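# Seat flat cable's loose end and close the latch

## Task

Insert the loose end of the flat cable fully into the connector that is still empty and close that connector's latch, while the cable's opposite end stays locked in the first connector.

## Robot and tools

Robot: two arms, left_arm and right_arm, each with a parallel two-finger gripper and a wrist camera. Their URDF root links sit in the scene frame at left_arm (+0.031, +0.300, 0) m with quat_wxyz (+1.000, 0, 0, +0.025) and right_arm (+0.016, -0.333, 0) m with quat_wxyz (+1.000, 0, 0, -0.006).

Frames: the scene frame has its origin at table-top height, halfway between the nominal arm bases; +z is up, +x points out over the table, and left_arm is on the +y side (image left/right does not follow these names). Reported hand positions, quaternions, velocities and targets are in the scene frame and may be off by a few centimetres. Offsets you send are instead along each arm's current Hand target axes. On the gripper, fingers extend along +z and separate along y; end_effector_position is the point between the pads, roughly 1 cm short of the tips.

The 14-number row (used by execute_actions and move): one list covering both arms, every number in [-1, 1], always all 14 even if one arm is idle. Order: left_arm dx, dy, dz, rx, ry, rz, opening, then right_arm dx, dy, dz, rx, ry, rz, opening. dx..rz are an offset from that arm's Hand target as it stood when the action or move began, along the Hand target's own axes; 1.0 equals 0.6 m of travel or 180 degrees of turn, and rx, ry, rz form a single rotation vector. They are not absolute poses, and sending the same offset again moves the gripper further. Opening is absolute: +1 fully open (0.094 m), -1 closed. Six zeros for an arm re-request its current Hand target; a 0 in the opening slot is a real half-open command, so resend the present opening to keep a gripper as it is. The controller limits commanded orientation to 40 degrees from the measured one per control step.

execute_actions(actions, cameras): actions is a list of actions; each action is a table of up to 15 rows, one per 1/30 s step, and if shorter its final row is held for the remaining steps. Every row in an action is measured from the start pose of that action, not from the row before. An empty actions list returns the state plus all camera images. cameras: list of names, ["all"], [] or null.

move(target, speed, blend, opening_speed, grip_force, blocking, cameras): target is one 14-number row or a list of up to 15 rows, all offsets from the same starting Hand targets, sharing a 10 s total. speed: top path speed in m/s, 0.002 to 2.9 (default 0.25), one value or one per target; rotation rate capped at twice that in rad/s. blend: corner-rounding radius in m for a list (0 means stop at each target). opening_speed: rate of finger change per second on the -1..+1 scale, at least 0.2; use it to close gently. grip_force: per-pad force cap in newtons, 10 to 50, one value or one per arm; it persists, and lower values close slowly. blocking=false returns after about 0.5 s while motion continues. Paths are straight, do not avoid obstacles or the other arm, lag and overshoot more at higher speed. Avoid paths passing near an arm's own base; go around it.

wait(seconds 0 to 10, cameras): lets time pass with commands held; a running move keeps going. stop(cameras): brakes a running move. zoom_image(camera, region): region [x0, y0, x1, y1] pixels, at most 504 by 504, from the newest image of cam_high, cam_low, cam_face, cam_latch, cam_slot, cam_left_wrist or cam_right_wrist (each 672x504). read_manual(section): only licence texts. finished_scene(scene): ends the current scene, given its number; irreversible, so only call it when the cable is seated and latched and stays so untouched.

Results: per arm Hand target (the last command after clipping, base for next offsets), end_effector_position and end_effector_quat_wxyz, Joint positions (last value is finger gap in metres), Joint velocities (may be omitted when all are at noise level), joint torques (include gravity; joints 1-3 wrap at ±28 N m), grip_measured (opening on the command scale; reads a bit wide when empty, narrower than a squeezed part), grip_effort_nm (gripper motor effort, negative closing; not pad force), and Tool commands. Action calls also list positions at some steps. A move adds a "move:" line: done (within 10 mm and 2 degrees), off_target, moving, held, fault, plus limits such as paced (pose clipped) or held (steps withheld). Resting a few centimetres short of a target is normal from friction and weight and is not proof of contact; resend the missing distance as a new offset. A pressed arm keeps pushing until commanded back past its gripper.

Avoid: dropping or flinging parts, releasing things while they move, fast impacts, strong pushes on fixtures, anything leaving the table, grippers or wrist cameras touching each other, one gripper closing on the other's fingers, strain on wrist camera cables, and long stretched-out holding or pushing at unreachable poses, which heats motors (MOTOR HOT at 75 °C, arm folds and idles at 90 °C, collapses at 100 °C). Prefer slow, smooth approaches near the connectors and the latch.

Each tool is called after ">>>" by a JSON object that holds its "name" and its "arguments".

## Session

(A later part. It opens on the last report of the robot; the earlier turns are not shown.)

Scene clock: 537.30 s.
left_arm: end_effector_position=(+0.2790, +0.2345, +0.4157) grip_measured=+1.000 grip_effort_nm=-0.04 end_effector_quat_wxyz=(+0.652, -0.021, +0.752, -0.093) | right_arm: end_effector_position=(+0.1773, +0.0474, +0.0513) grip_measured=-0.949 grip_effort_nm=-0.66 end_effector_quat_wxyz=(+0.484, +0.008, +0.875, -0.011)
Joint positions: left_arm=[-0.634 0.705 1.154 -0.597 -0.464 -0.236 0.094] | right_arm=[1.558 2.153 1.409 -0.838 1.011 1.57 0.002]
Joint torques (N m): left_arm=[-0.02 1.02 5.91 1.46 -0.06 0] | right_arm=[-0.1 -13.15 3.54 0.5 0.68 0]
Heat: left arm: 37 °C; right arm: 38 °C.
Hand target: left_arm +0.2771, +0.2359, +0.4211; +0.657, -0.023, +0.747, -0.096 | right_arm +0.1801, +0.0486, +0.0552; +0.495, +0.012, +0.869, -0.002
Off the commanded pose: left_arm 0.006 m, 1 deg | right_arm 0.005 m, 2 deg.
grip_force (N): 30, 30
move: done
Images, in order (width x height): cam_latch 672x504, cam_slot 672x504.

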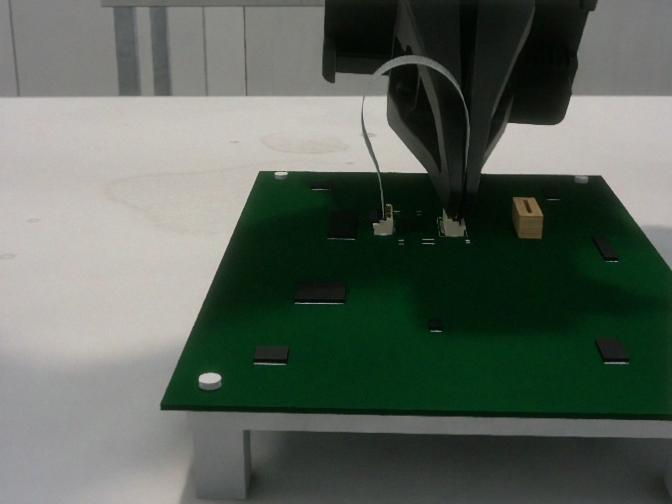

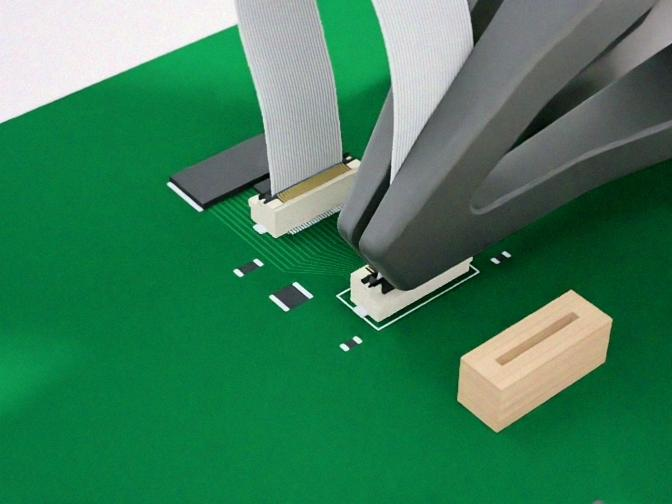

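>>> {"name": "move", "arguments": {"target": [0,0,0,0,0,0,1,0.004,0.0185,0.0025,0,0,0,-1], "speed": 0.03, "cameras": ["cam_latch","cam_slot"]}}

>>> {"name": "zoom_image", "arguments": {"camera": "cam_latch", "region": [400, 150, 500, 250]}}

>>> {"name": "zoom_image", "arguments": {"camera": "cam_slot", "region": [300, 100, 540, 340]}}

Scene clock: 541.77 s.
left_arm: end_effector_position=(+0.2790, +0.2345, +0.4157) grip_measured=+1.000 grip_effort_nm=-0.03 end_effector_quat_wxyz=(+0.652, -0.021, +0.752, -0.093) | right_arm: end_effector_position=(+0.1779, +0.0472, +0.0509) grip_measured=-0.950 grip_effort_nm=-0.69 end_effector_quat_wxyz=(+0.487, +0.005, +0.873, -0.016)
Joint positions: left_arm=[-0.634 0.705 1.154 -0.597 -0.464 -0.236 0.094] | right_arm=[1.558 2.161 1.417 -0.849 1.017 1.57 0.002]
Joint torques (N m): left_arm=[-0.05 1.05 5.91 1.45 -0.06 -0.01] | right_arm=[-0.05 -10.28 7.01 0.49 0.59 -0.06]
Heat: left arm: 37 °C; right arm: 38 °C.
Hand target: left_arm +0.2771, +0.2359, +0.4211; +0.657, -0.023, +0.747, -0.096 | right_arm +0.1804, +0.0597, +0.0524; +0.495, +0.012, +0.869, -0.002
Off the commanded pose: left_arm 0.006 m, 1 deg | right_arm 0.013 m, 2 deg.
grip_force (N): 30, 30
move: off_target (right_arm)
Images, in order (width x height): cam_latch 672x504, cam_slot 672x504.

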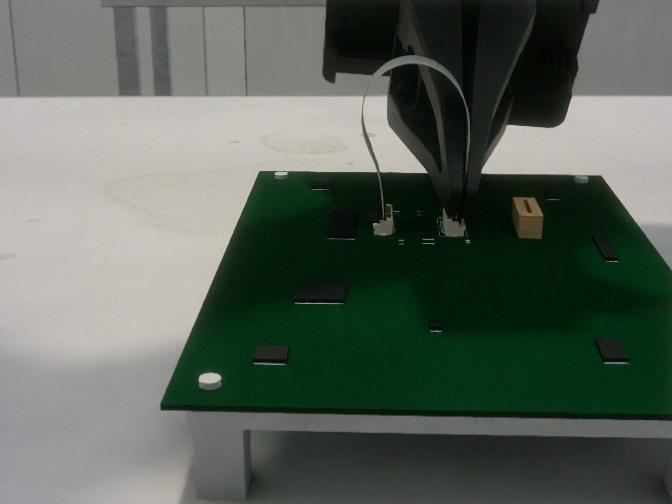

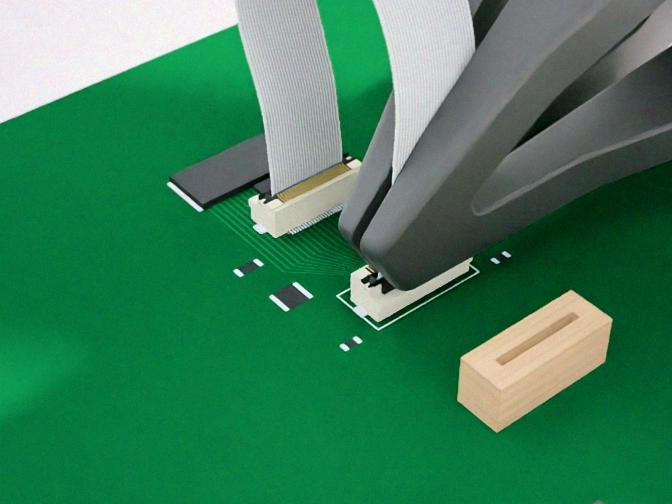

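Scaled by 5.040.

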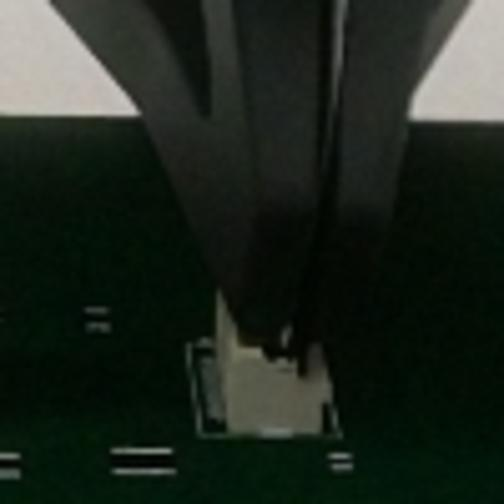

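Scaled by 2.100.

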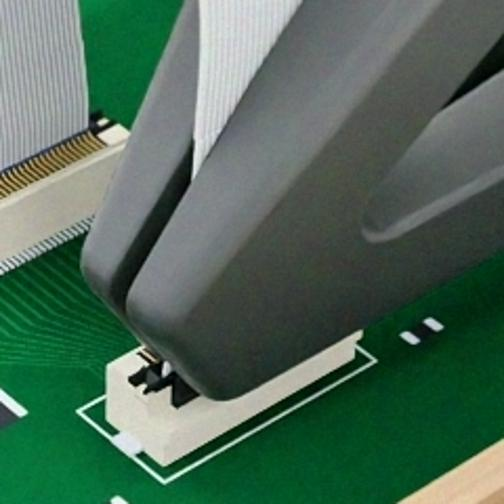

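>>> {"name": "move", "arguments": {"target": [0,0,0,0,0,0,1,0.002,0.0033,0.0015,0.085,-0.003,-0.143,-1], "speed": 0.1, "cameras": ["cam_latch","cam_slot"]}}

>>> {"name": "zoom_image", "arguments": {"camera": "cam_latch", "region": [400, 150, 500, 250]}}

>>> {"name": "zoom_image", "arguments": {"camera": "cam_slot", "region": [300, 100, 540, 340]}}

Scene clock: 550.40 s.
left_arm: end_effector_position=(+0.2790, +0.2345, +0.4157) grip_measured=+1.000 grip_effort_nm=-0.03 end_effector_quat_wxyz=(+0.652, -0.021, +0.752, -0.093) | right_arm: end_effector_position=(+0.1772, +0.0500, +0.0499) grip_measured=-0.948 grip_effort_nm=-0.70 end_effector_quat_wxyz=(+0.455, -0.118, +0.850, -0.238)
Joint positions: left_arm=[-0.634 0.705 1.154 -0.597 -0.464 -0.236 0.094] | right_arm=[1.554 2.507 1.946 -1.535 0.994 1.556 0.002]
Joint torques (N m): left_arm=[-0.03 1.01 5.9 1.46 -0.07 -0.01] | right_arm=[0.69 -12.27 6.63 -0.64 0.86 0.18]
Heat: left arm: 37 °C; right arm: 37 °C.
Hand target: left_arm +0.2771, +0.2359, +0.4211; +0.657, -0.023, +0.747, -0.096 | right_arm +0.1807, +0.0616, +0.0509; +0.480, -0.116, +0.839, -0.227
Off the commanded pose: left_arm 0.006 m, 1 deg | right_arm 0.012 m, 3 deg.
grip_force (N): 30, 30
move: off_target (right_arm)
Images, in order (width x height): cam_latch 672x504, cam_slot 672x504.

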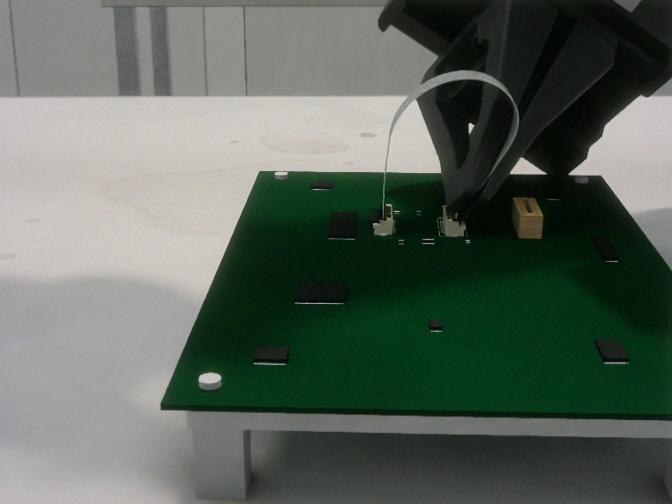

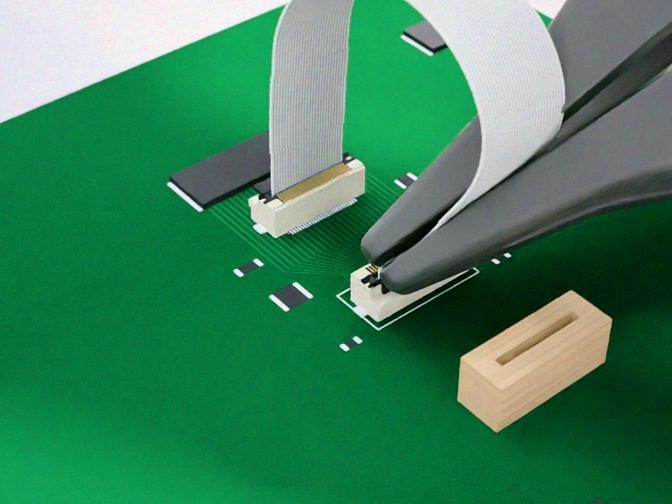

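Scaled by 5.040.

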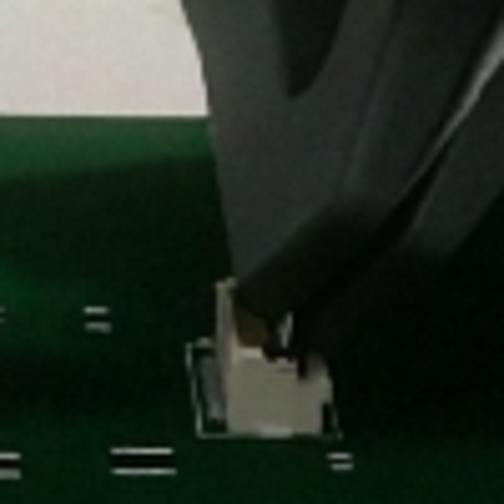

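Scaled by 2.100.

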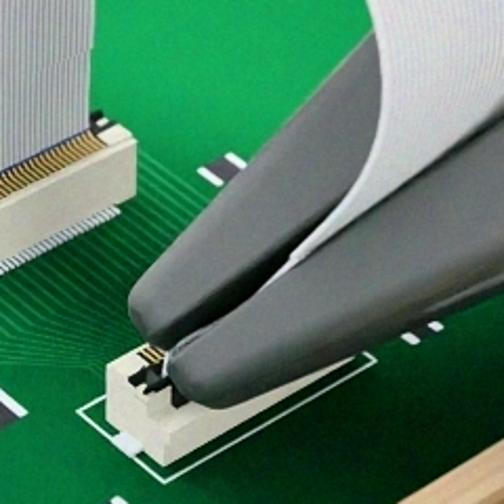

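>>> {"name": "move", "arguments": {"target": [0,0,0,0,0,0,1,0,0,0,0,0,0,-0.8], "cameras": ["cam_latch","cam_slot"]}}

>>> {"name": "zoom_image", "arguments": {"camera": "cam_latch", "region": [400, 150, 500, 250]}}

>>> {"name": "zoom_image", "arguments": {"camera": "cam_slot", "region": [300, 100, 540, 340]}}

Scene clock: 555.40 s.
left_arm: end_effector_position=(+0.2790, +0.2345, +0.4157) grip_measured=+1.000 grip_effort_nm=-0.03 end_effector_quat_wxyz=(+0.652, -0.021, +0.752, -0.093) | right_arm: end_effector_position=(+0.1790, +0.0520, +0.0497) grip_measured=-0.802 grip_effort_nm=0.08 end_effector_quat_wxyz=(+0.463, -0.121, +0.845, -0.238)
Joint positions: left_arm=[-0.634 0.705 1.154 -0.597 -0.464 -0.236 0.094] | right_arm=[1.554 2.516 1.952 -1.535 1.012 1.557 0.009]
Joint torques (N m): left_arm=[-0.05 1.02 5.86 1.47 -0.07 -0.01] | right_arm=[0.47 -12.9 6.56 -0.72 0.65 0.22]
Heat: left arm: 37 °C; right arm: 37 °C.
Hand target: left_arm +0.2771, +0.2359, +0.4211; +0.657, -0.023, +0.747, -0.096 | right_arm +0.1807, +0.0617, +0.0510; +0.481, -0.116, +0.839, -0.226
Off the commanded pose: left_arm 0.006 m, 1 deg | right_arm 0.010 m, 3 deg.
grip_force (N): 30, 30
move: off_target (right_arm)
Images, in order (width x height): cam_latch 672x504, cam_slot 672x504.

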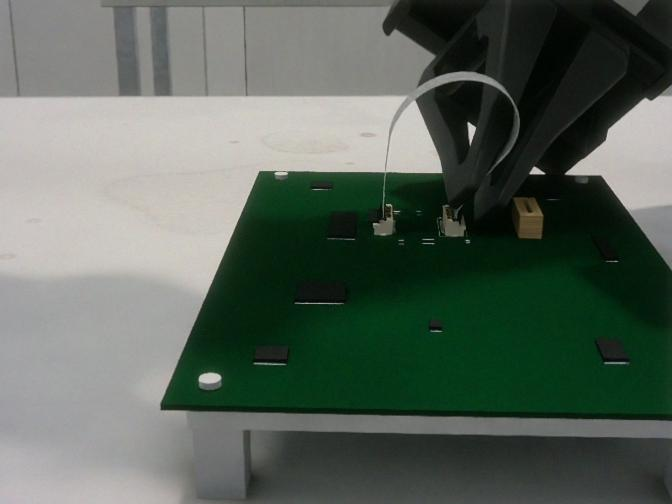

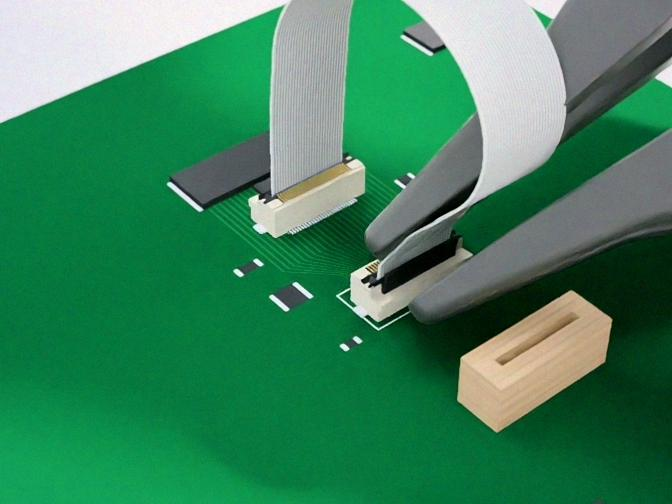

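Scaled by 5.040.

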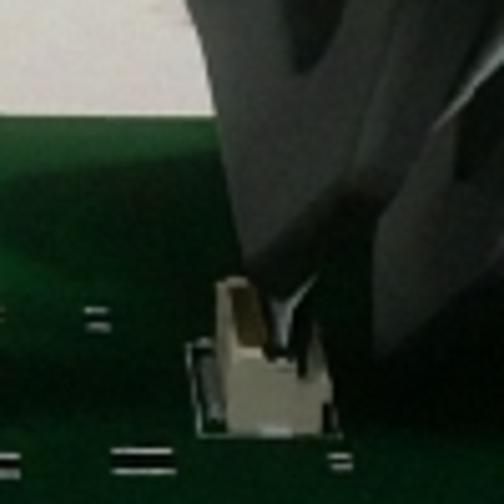

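Scaled by 2.100.

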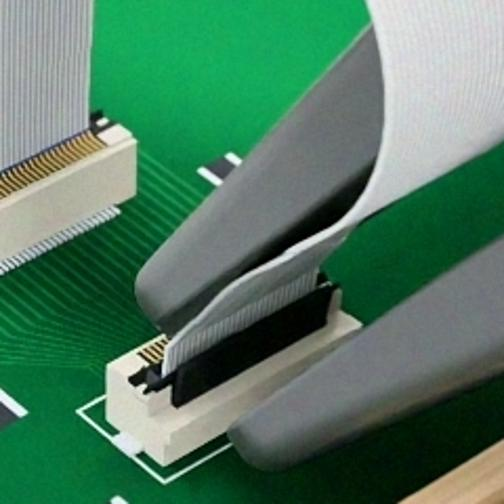

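>>> {"name": "move", "arguments": {"target": [0,0,0,0,0,0,1,-0.0057,0.0192,-0.0038,0,0,0,-0.75], "speed": 0.04, "cameras": ["cam_latch","cam_slot"]}}

>>> {"name": "zoom_image", "arguments": {"camera": "cam_latch", "region": [400, 150, 500, 250]}}

>>> {"name": "zoom_image", "arguments": {"camera": "cam_slot", "region": [300, 100, 540, 340]}}

Scene clock: 570.73 s.
left_arm: end_effector_position=(+0.2790, +0.2345, +0.4157) grip_measured=+1.000 grip_effort_nm=-0.03 end_effector_quat_wxyz=(+0.652, -0.021, +0.752, -0.093) | right_arm: end_effector_position=(+0.1780, +0.0556, +0.0494) grip_measured=-0.751 grip_effort_nm=0.03 end_effector_quat_wxyz=(+0.455, -0.127, +0.844, -0.253)
Joint positions: left_arm=[-0.634 0.705 1.154 -0.597 -0.464 -0.236 0.094] | right_arm=[1.554 2.561 2.03 -1.601 1 1.556 0.012]
Joint torques (N m): left_arm=[0.01 1.05 5.9 1.46 -0.06 0] | right_arm=[0.5 -12.66 7.57 -0.36 0.8 0.11]
Heat: left arm: 37 °C; right arm: 39 °C.
Hand target: left_arm +0.2771, +0.2359, +0.4211; +0.657, -0.023, +0.747, -0.096 | right_arm +0.1808, +0.0737, +0.0489; +0.481, -0.116, +0.839, -0.226
Off the commanded pose: left_arm 0.006 m, 1 deg | right_arm 0.018 m, 4 deg.
joint read past its limit (right arm) — joint 4 (wrist pitch), lower limit.
joint sent to its limit (right arm) — joint 4 (wrist pitch), lower limit. The joint targets still meet the commanded pose.
grip_force (N): 30, 30
move: off_target (right_arm)
Images, in order (width x height): cam_latch 672x504, cam_slot 672x504.

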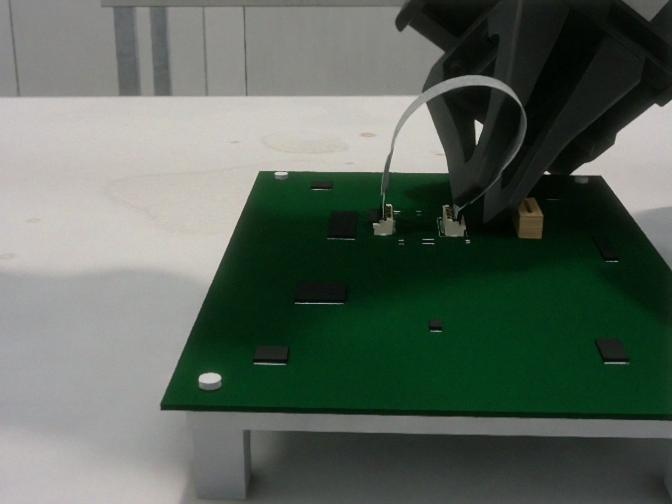

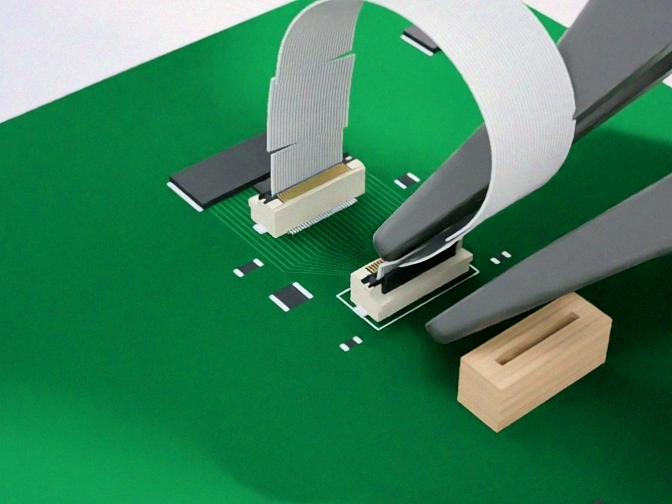

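Scaled by 5.040.

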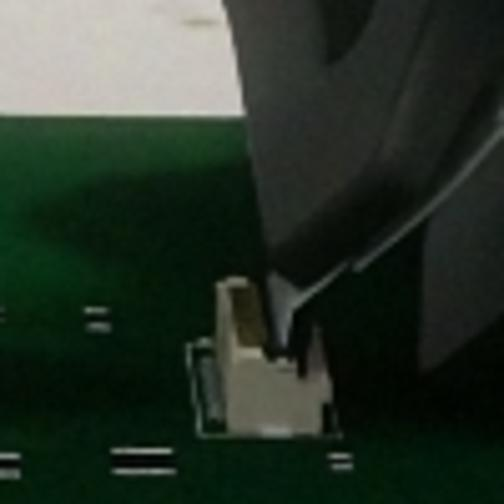

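Scaled by 2.100.

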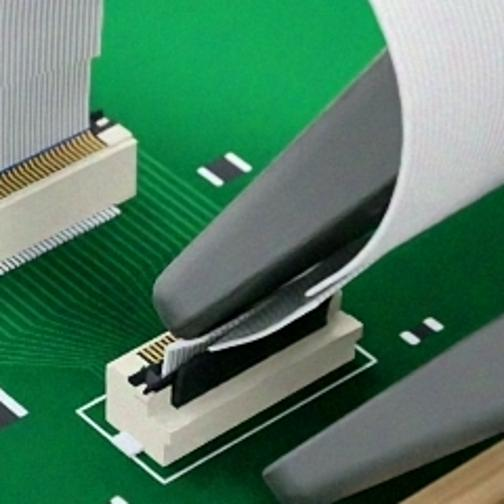

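>>> {"name": "move", "arguments": {"target": [0,0,0,0,0,0,1,0.0152,0.0098,0.0087,0,0,0,-0.75], "speed": 0.04, "cameras": ["cam_latch","cam_slot"]}}

>>> {"name": "zoom_image", "arguments": {"camera": "cam_latch", "region": [400, 150, 500, 250]}}

>>> {"name": "zoom_image", "arguments": {"camera": "cam_slot", "region": [300, 100, 540, 340]}}

Scene clock: 575.33 s.
left_arm: end_effector_position=(+0.2790, +0.2345, +0.4157) grip_measured=+1.000 grip_effort_nm=-0.03 end_effector_quat_wxyz=(+0.652, -0.021, +0.752, -0.093) | right_arm: end_effector_position=(+0.1780, +0.0555, +0.0485) grip_measured=-0.751 grip_effort_nm=0.03 end_effector_quat_wxyz=(+0.455, -0.128, +0.844, -0.254)
Joint positions: left_arm=[-0.634 0.705 1.154 -0.597 -0.464 -0.236 0.094] | right_arm=[1.554 2.563 2.03 -1.601 1 1.556 0.012]
Joint torques (N m): left_arm=[-0.01 1.06 5.87 1.48 -0.07 -0.02] | right_arm=[0.51 -10.81 7.05 -0.15 0.79 0.25]
Heat: left arm: 37 °C; right arm: 39 °C.
Hand target: left_arm +0.2771, +0.2359, +0.4211; +0.657, -0.023, +0.747, -0.096 | right_arm +0.1807, +0.0737, +0.0368; +0.480, -0.116, +0.839, -0.226
Off the commanded pose: left_arm 0.006 m, 1 deg | right_arm 0.022 m, 5 deg.
joint read past its limit (right arm) — joint 4 (wrist pitch), lower limit.
grip_force (N): 30, 30
move: off_target (right_arm)
Images, in order (width x height): cam_latch 672x504, cam_slot 672x504.

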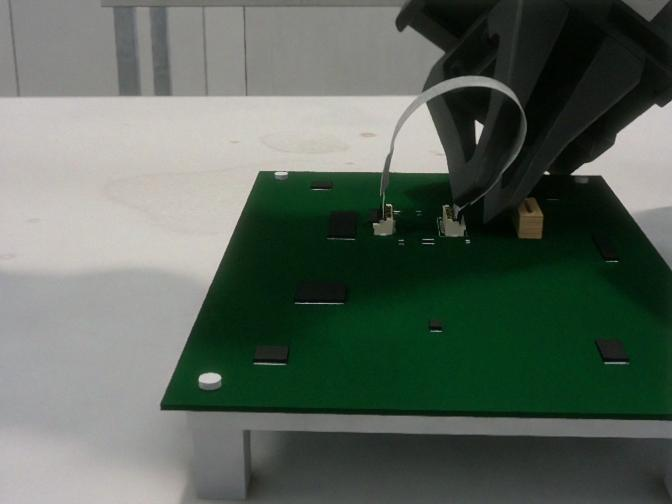

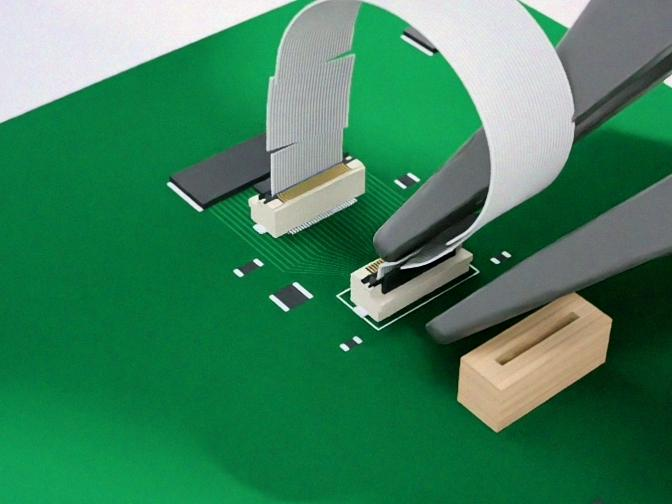

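Scaled by 5.040.

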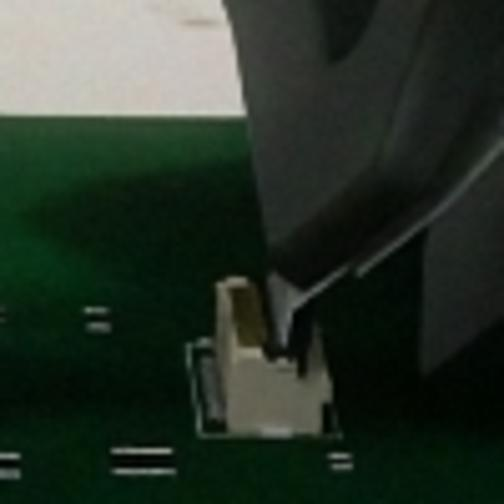

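Scaled by 2.100.

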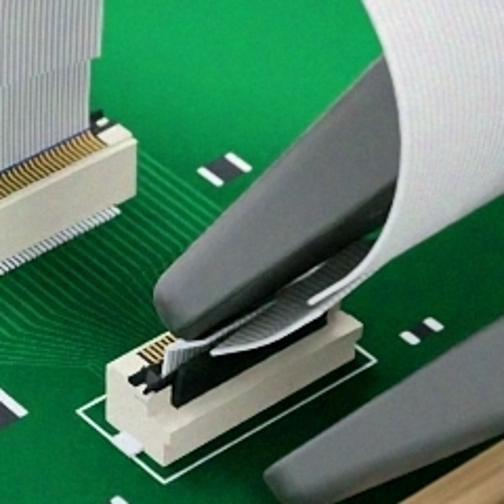

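>>> {"name": "move", "arguments": {"target": [0,0,0,0,0,0,1,0.0152,0.0098,0.0087,0,0,0,-0.75], "speed": 0.04, "cameras": ["cam_latch","cam_slot"]}}

>>> {"name": "zoom_image", "arguments": {"camera": "cam_latch", "region": [400, 150, 500, 250]}}

>>> {"name": "zoom_image", "arguments": {"camera": "cam_slot", "region": [300, 100, 540, 340]}}

Scene clock: 578.33 s.
left_arm: end_effector_position=(+0.2790, +0.2345, +0.4157) grip_measured=+1.000 grip_effort_nm=-0.03 end_effector_quat_wxyz=(+0.652, -0.021, +0.752, -0.093) | right_arm: end_effector_position=(+0.1781, +0.0563, +0.0477) grip_measured=-0.751 grip_effort_nm=0.03 end_effector_quat_wxyz=(+0.456, -0.127, +0.844, -0.252)
Joint positions: left_arm=[-0.634 0.705 1.154 -0.597 -0.464 -0.236 0.094] | right_arm=[1.554 2.565 2.03 -1.596 1.001 1.556 0.012]
Joint torques (N m): left_arm=[-0.05 1.03 5.89 1.47 -0.07 -0.02] | right_arm=[0.79 -9.4 5.72 0.08 0.76 0.29]
Heat: left arm: 37 °C; right arm: 39 °C.
Hand target: left_arm +0.2771, +0.2359, +0.4211; +0.657, -0.023, +0.747, -0.096 | right_arm +0.1807, +0.0737, +0.0249; +0.481, -0.116, +0.839, -0.226
Off the commanded pose: left_arm 0.006 m, 1 deg | right_arm 0.029 m, 4 deg.
joint read past its limit (right arm) — joint 4 (wrist pitch), lower limit.
grip_force (N): 30, 30
move: off_target (right_arm)
Images, in order (width x height): cam_latch 672x504, cam_slot 672x504.

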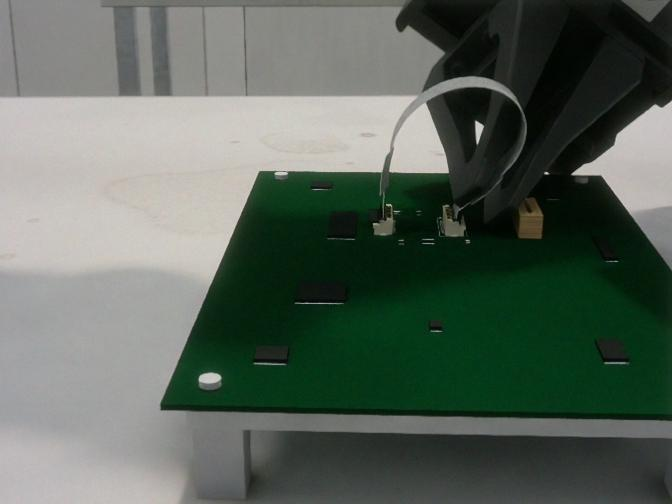

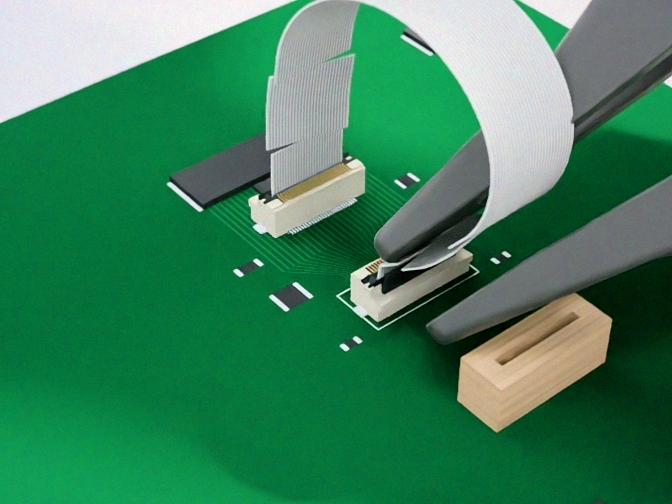

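Scaled by 5.040.

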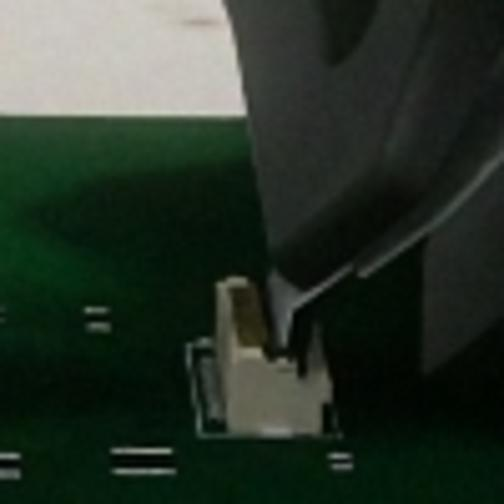

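Scaled by 2.100.

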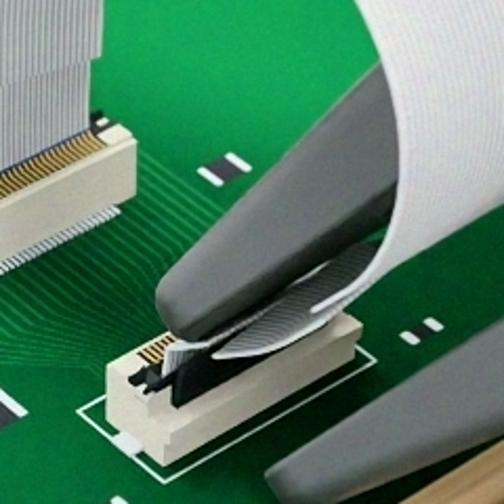

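>>> {"name": "move", "arguments": {"target": [0,0,0,0,0,0,1,0.017,0.0195,0.0082,0,0,0,-0.75], "speed": 0.04, "cameras": ["cam_latch","cam_slot"]}}

>>> {"name": "zoom_image", "arguments": {"camera": "cam_latch", "region": [400, 150, 500, 250]}}

>>> {"name": "zoom_image", "arguments": {"camera": "cam_slot", "region": [300, 100, 540, 340]}}

Scene clock: 581.40 s.
left_arm: end_effector_position=(+0.2790, +0.2345, +0.4157) grip_measured=+1.000 grip_effort_nm=-0.03 end_effector_quat_wxyz=(+0.652, -0.021, +0.752, -0.093) | right_arm: end_effector_position=(+0.1773, +0.0567, +0.0465) grip_measured=-0.751 grip_effort_nm=0.03 end_effector_quat_wxyz=(+0.457, -0.129, +0.843, -0.253)
Joint positions: left_arm=[-0.634 0.705 1.154 -0.597 -0.464 -0.236 0.094] | right_arm=[1.557 2.568 2.03 -1.595 1.003 1.556 0.012]
Joint torques (N m): left_arm=[-0.05 1.05 5.89 1.46 -0.07 -0.02] | right_arm=[0.79 -6.31 6.5 0.38 0.72 0.32]
Heat: left arm: 37 °C; right arm: 38 °C.
Hand target: left_arm +0.2771, +0.2359, +0.4211; +0.657, -0.023, +0.747, -0.096 | right_arm +0.1798, +0.0784, +0.0093; +0.480, -0.116, +0.839, -0.226
Off the commanded pose: left_arm 0.006 m, 1 deg | right_arm 0.043 m, 4 deg.
joint read past its limit (right arm) — joint 4 (wrist pitch), lower limit.
grip_force (N): 30, 30
move: off_target (right_arm)
Images, in order (width x height): cam_latch 672x504, cam_slot 672x504.

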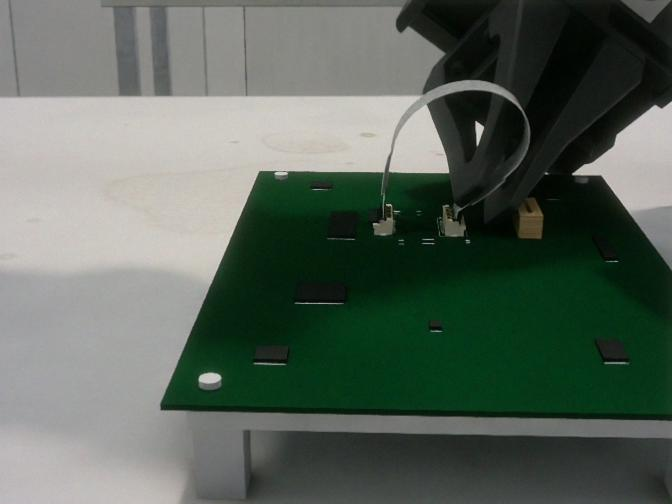

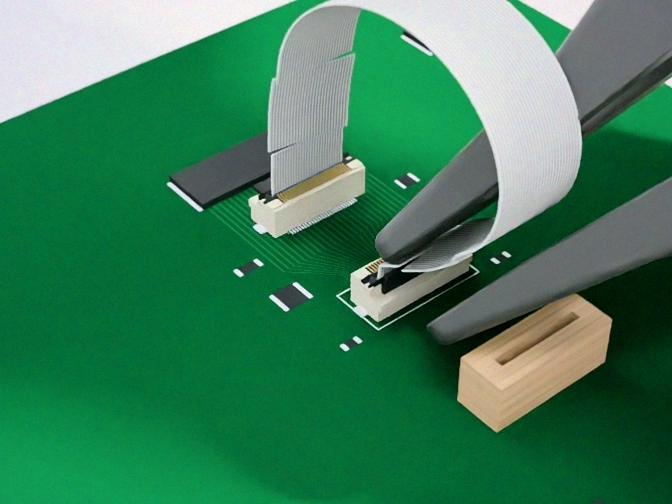

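Scaled by 5.040.

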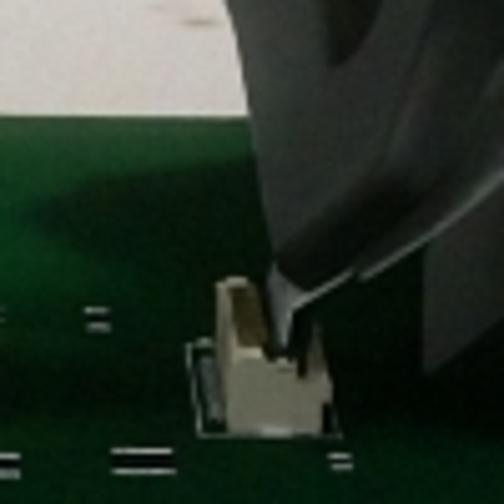

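Scaled by 2.100.

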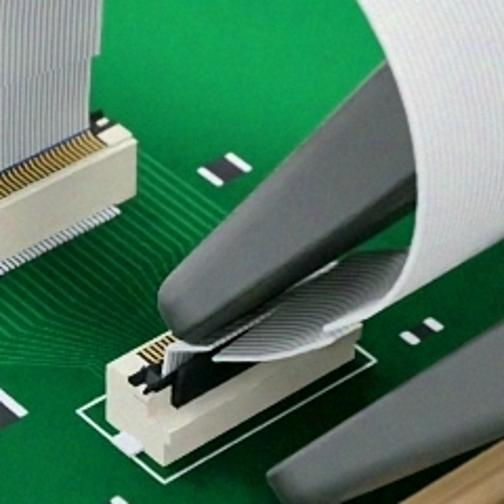

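>>> {"name": "move", "arguments": {"target": [0,0,0,0,0,0,1,-0.0522,-0.015,-0.0307,0,0,0,-0.75], "speed": 0.06, "cameras": ["cam_latch","cam_slot"]}}

>>> {"name": "zoom_image", "arguments": {"camera": "cam_latch", "region": [400, 150, 500, 250]}}

>>> {"name": "zoom_image", "arguments": {"camera": "cam_slot", "region": [300, 100, 540, 340]}}

Scene clock: 586.60 s.
left_arm: end_effector_position=(+0.2790, +0.2345, +0.4157) grip_measured=+1.000 grip_effort_nm=-0.03 end_effector_quat_wxyz=(+0.652, -0.021, +0.752, -0.093) | right_arm: end_effector_position=(+0.1773, +0.0574, +0.0472) grip_measured=-0.754 grip_effort_nm=0.17 end_effector_quat_wxyz=(+0.442, -0.138, +0.848, -0.259)
Joint positions: left_arm=[-0.634 0.705 1.154 -0.597 -0.464 -0.236 0.094] | right_arm=[1.551 2.568 2.05 -1.602 0.98 1.515 0.012]
Joint torques (N m): left_arm=[-0.06 1.01 5.86 1.46 -0.07 -0.02] | right_arm=[1.51 -9.91 11.44 -0.33 0.98 0.26]
Heat: left arm: 37 °C; right arm: 37 °C.
Hand target: left_arm +0.2771, +0.2359, +0.4211; +0.657, -0.023, +0.747, -0.096 | right_arm +0.1798, +0.0884, +0.0453; +0.480, -0.116, +0.839, -0.226
Off the commanded pose: left_arm 0.006 m, 1 deg | right_arm 0.031 m, 6 deg.
joint read past its limit (right arm) — joint 4 (wrist pitch), lower limit.
joint sent to its limit (right arm) — joint 4 (wrist pitch), lower limit. The joint targets still meet the commanded pose.
grip_force (N): 30, 30
move: off_target (right_arm)
Images, in order (width x height): cam_latch 672x504, cam_slot 672x504.

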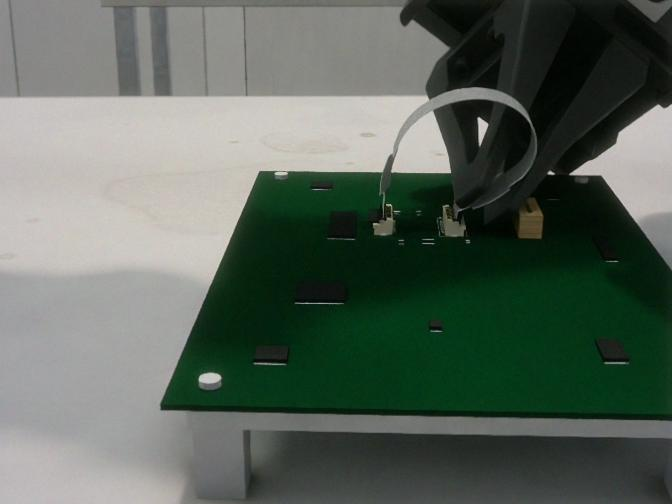

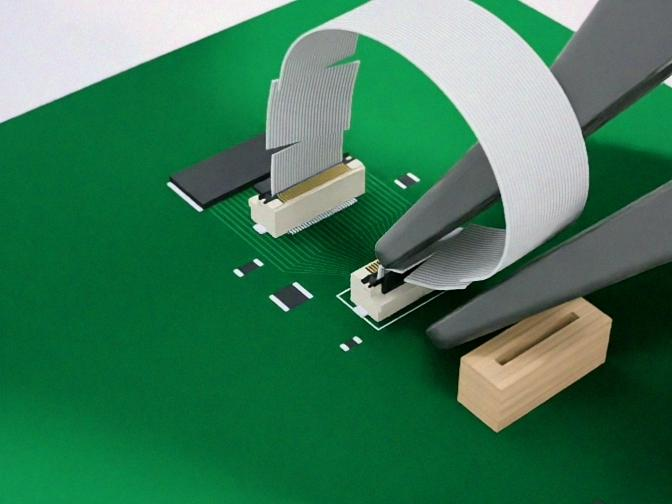

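Scaled by 5.040.

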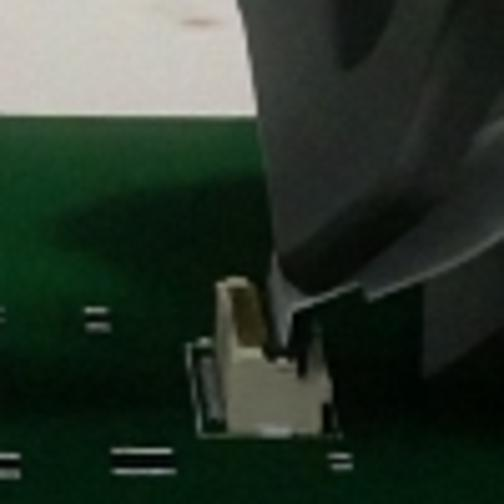

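Scaled by 2.100.

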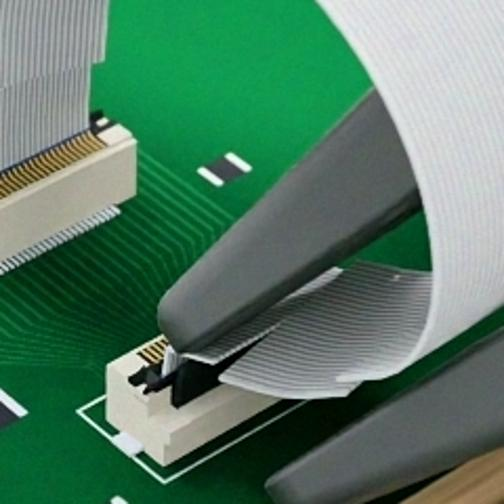

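>>> {"name": "move", "arguments": {"target": [[0,0,0,0,0,0,1,0.023,-0.0653,-0.0428,-0.03,0.001,0.05,-0.7],[0,0,0,0,0,0,1,0.0132,-0.1312,-0.0857,-0.085,0.003,0.143,-1]], "speed": 0.12, "blend": [0.004,0], "cameras": ["cam_latch","cam_slot"]}}

>>> {"name": "zoom_image", "arguments": {"camera": "cam_slot", "region": [330, 200, 490, 340]}}

Scene clock: 613.40 s.
left_arm: end_effector_position=(+0.2790, +0.2345, +0.4157) grip_measured=+1.000 grip_effort_nm=-0.04 end_effector_quat_wxyz=(+0.652, -0.021, +0.752, -0.093) | right_arm: end_effector_position=(+0.1295, +0.0291, +0.0851) grip_measured=-0.976 grip_effort_nm=-0.67 end_effector_quat_wxyz=(+0.485, +0.002, +0.874, -0.027)
Joint positions: left_arm=[-0.634 0.705 1.154 -0.597 -0.464 -0.236 0.094] | right_arm=[1.686 2.117 1.487 -1.192 0.994 1.816 0.001]
Joint torques (N m): left_arm=[-0.01 1.06 5.91 1.47 -0.06 -0.02] | right_arm=[0.66 -16.28 3.34 -0.14 0.68 0.21]
Heat: left arm: 37 °C; right arm: 36 °C.
Hand target: left_arm +0.2771, +0.2359, +0.4211; +0.657, -0.023, +0.747, -0.096 | right_arm +0.1299, +0.0303, +0.1004; +0.495, +0.012, +0.869, -0.002
Off the commanded pose: left_arm 0.006 m, 1 deg | right_arm 0.015 m, 3 deg.
grip_force (N): 30, 30
move: off_target (right_arm); target 2's new opening was sent with right_arm's hand 0.015 m and 3 deg from that target
Images, in order (width x height): cam_latch 672x504, cam_slot 672x504.

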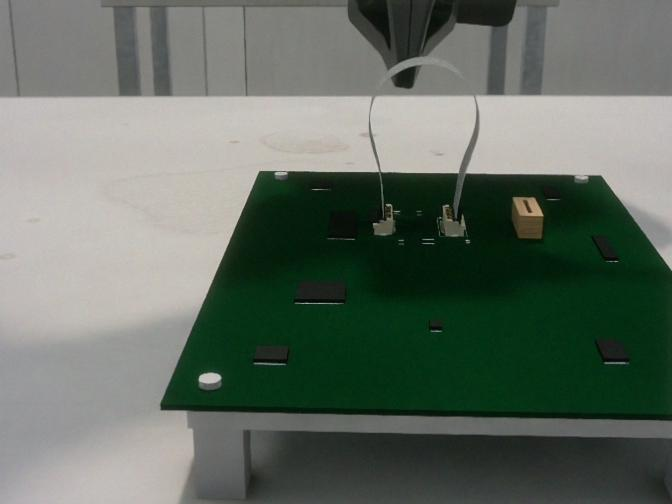

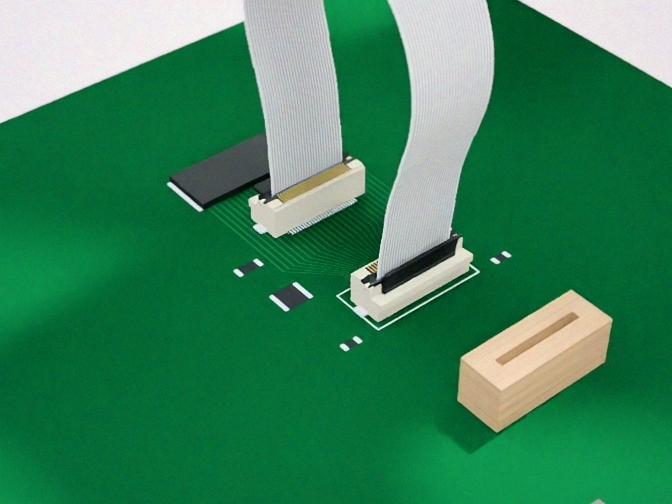

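Scaled by 3.150.

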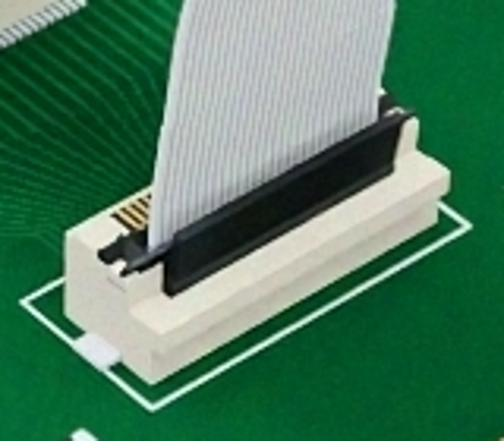

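>>> {"name": "move", "arguments": {"target": [0,0,0,0,0,0,1,0.001,-0.001,0.0975,0,0,0,-1], "speed": 0.1, "cameras": ["cam_latch","cam_slot"]}}

>>> {"name": "zoom_image", "arguments": {"camera": "cam_latch", "region": [380, 150, 480, 250]}}

Scene clock: 618.93 s.
left_arm: end_effector_position=(+0.2790, +0.2345, +0.4157) grip_measured=+1.000 grip_effort_nm=-0.03 end_effector_quat_wxyz=(+0.652, -0.021, +0.752, -0.093) | right_arm: end_effector_position=(+0.1713, +0.0206, +0.0568) grip_measured=-0.976 grip_effort_nm=-0.69 end_effector_quat_wxyz=(+0.481, -0.013, +0.876, -0.039)
Joint positions: left_arm=[-0.634 0.705 1.154 -0.597 -0.464 -0.236 0.094] | right_arm=[1.571 2.088 1.33 -0.899 1.005 1.577 0.001]
Joint torques (N m): left_arm=[-0.02 1.03 5.86 1.46 -0.06 -0.02] | right_arm=[-1.39 -15.09 3.51 0.83 0.73 0.02]
Heat: left arm: 37 °C; right arm: 38 °C.
Hand target: left_arm +0.2771, +0.2359, +0.4211; +0.657, -0.023, +0.747, -0.096 | right_arm +0.1798, +0.0289, +0.0700; +0.495, +0.012, +0.869, -0.002
Off the commanded pose: left_arm 0.006 m, 1 deg | right_arm 0.018 m, 6 deg.
grip_force (N): 30, 30
move: off_target (right_arm)
Images, in order (width x height): cam_latch 672x504, cam_slot 672x504.

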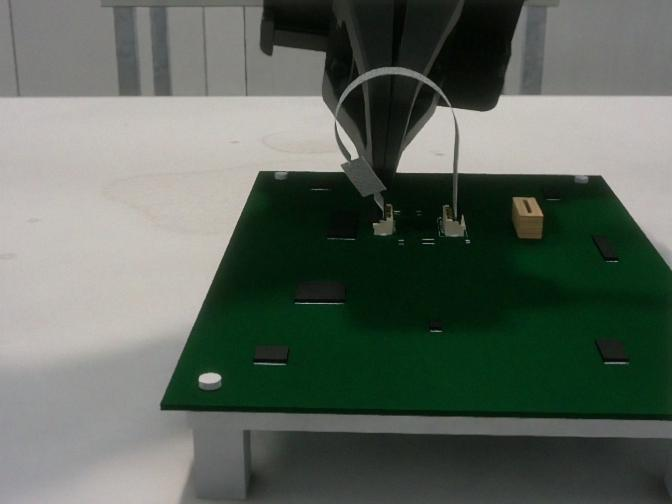

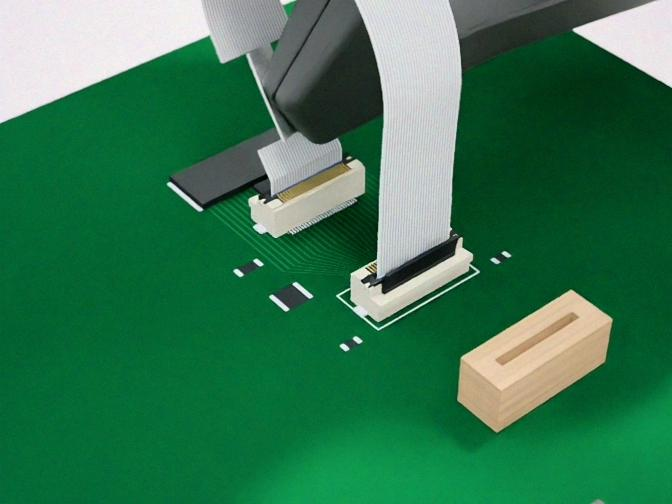

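Scaled by 5.040.

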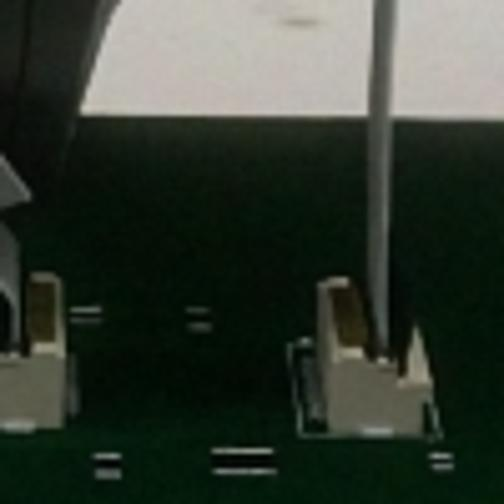

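>>> {"name": "move", "arguments": {"target": [0,0,0,0,0,0,1,0.006,0.0155,0.0046,0,0,0,-1], "speed": 0.05, "cameras": ["cam_latch","cam_slot"]}}

>>> {"name": "zoom_image", "arguments": {"camera": "cam_latch", "region": [380, 150, 480, 250]}}

Scene clock: 624.27 s.
left_arm: end_effector_position=(+0.2790, +0.2345, +0.4157) grip_measured=+1.000 grip_effort_nm=-0.03 end_effector_quat_wxyz=(+0.652, -0.021, +0.752, -0.093) | right_arm: end_effector_position=(+0.1713, +0.0208, +0.0568) grip_measured=-0.976 grip_effort_nm=-0.69 end_effector_quat_wxyz=(+0.481, -0.015, +0.876, -0.040)
Joint positions: left_arm=[-0.634 0.705 1.154 -0.597 -0.464 -0.236 0.094] | right_arm=[1.571 2.088 1.33 -0.898 1.005 1.571 0.001]
Joint velocities: left_arm=[0.017 -0.012 -0.002 -0.168 -0.066 0.007 0] | right_arm=[within noise]
Joint torques (N m): left_arm=[-0.05 1.02 5.89 1.46 -0.06 -0.01] | right_arm=[-1.37 -11.78 6.09 0.84 0.72 0.01]
Heat: left arm: 37 °C; right arm: 38 °C.
Hand target: left_arm +0.2771, +0.2359, +0.4211; +0.657, -0.023, +0.747, -0.096 | right_arm +0.1806, +0.0383, +0.0656; +0.495, +0.012, +0.869, -0.002
Off the commanded pose: left_arm 0.006 m, 1 deg | right_arm 0.022 m, 6 deg.
grip_force (N): 30, 30
move: off_target (right_arm)
Images, in order (width x height): cam_latch 672x504, cam_slot 672x504.

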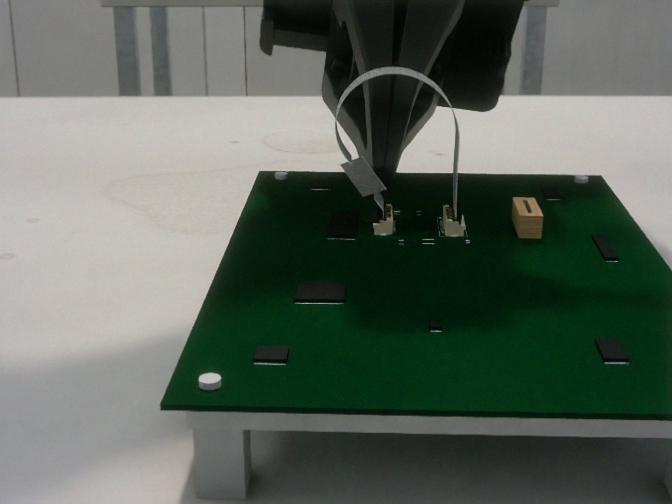

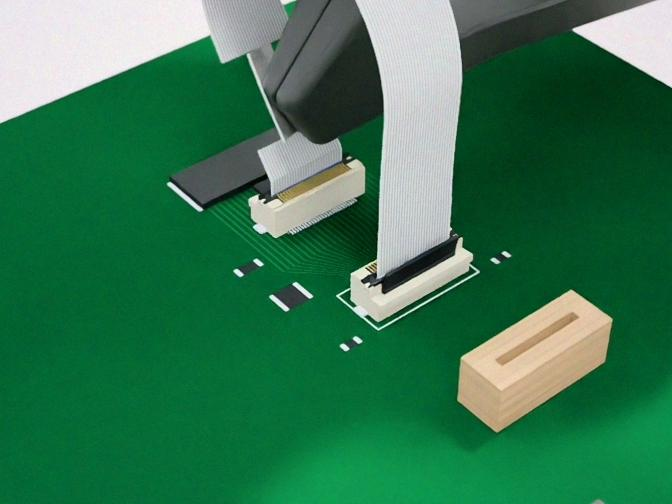

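Scaled by 5.040.

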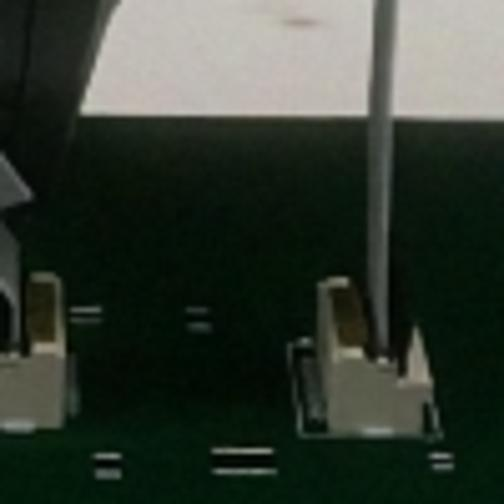

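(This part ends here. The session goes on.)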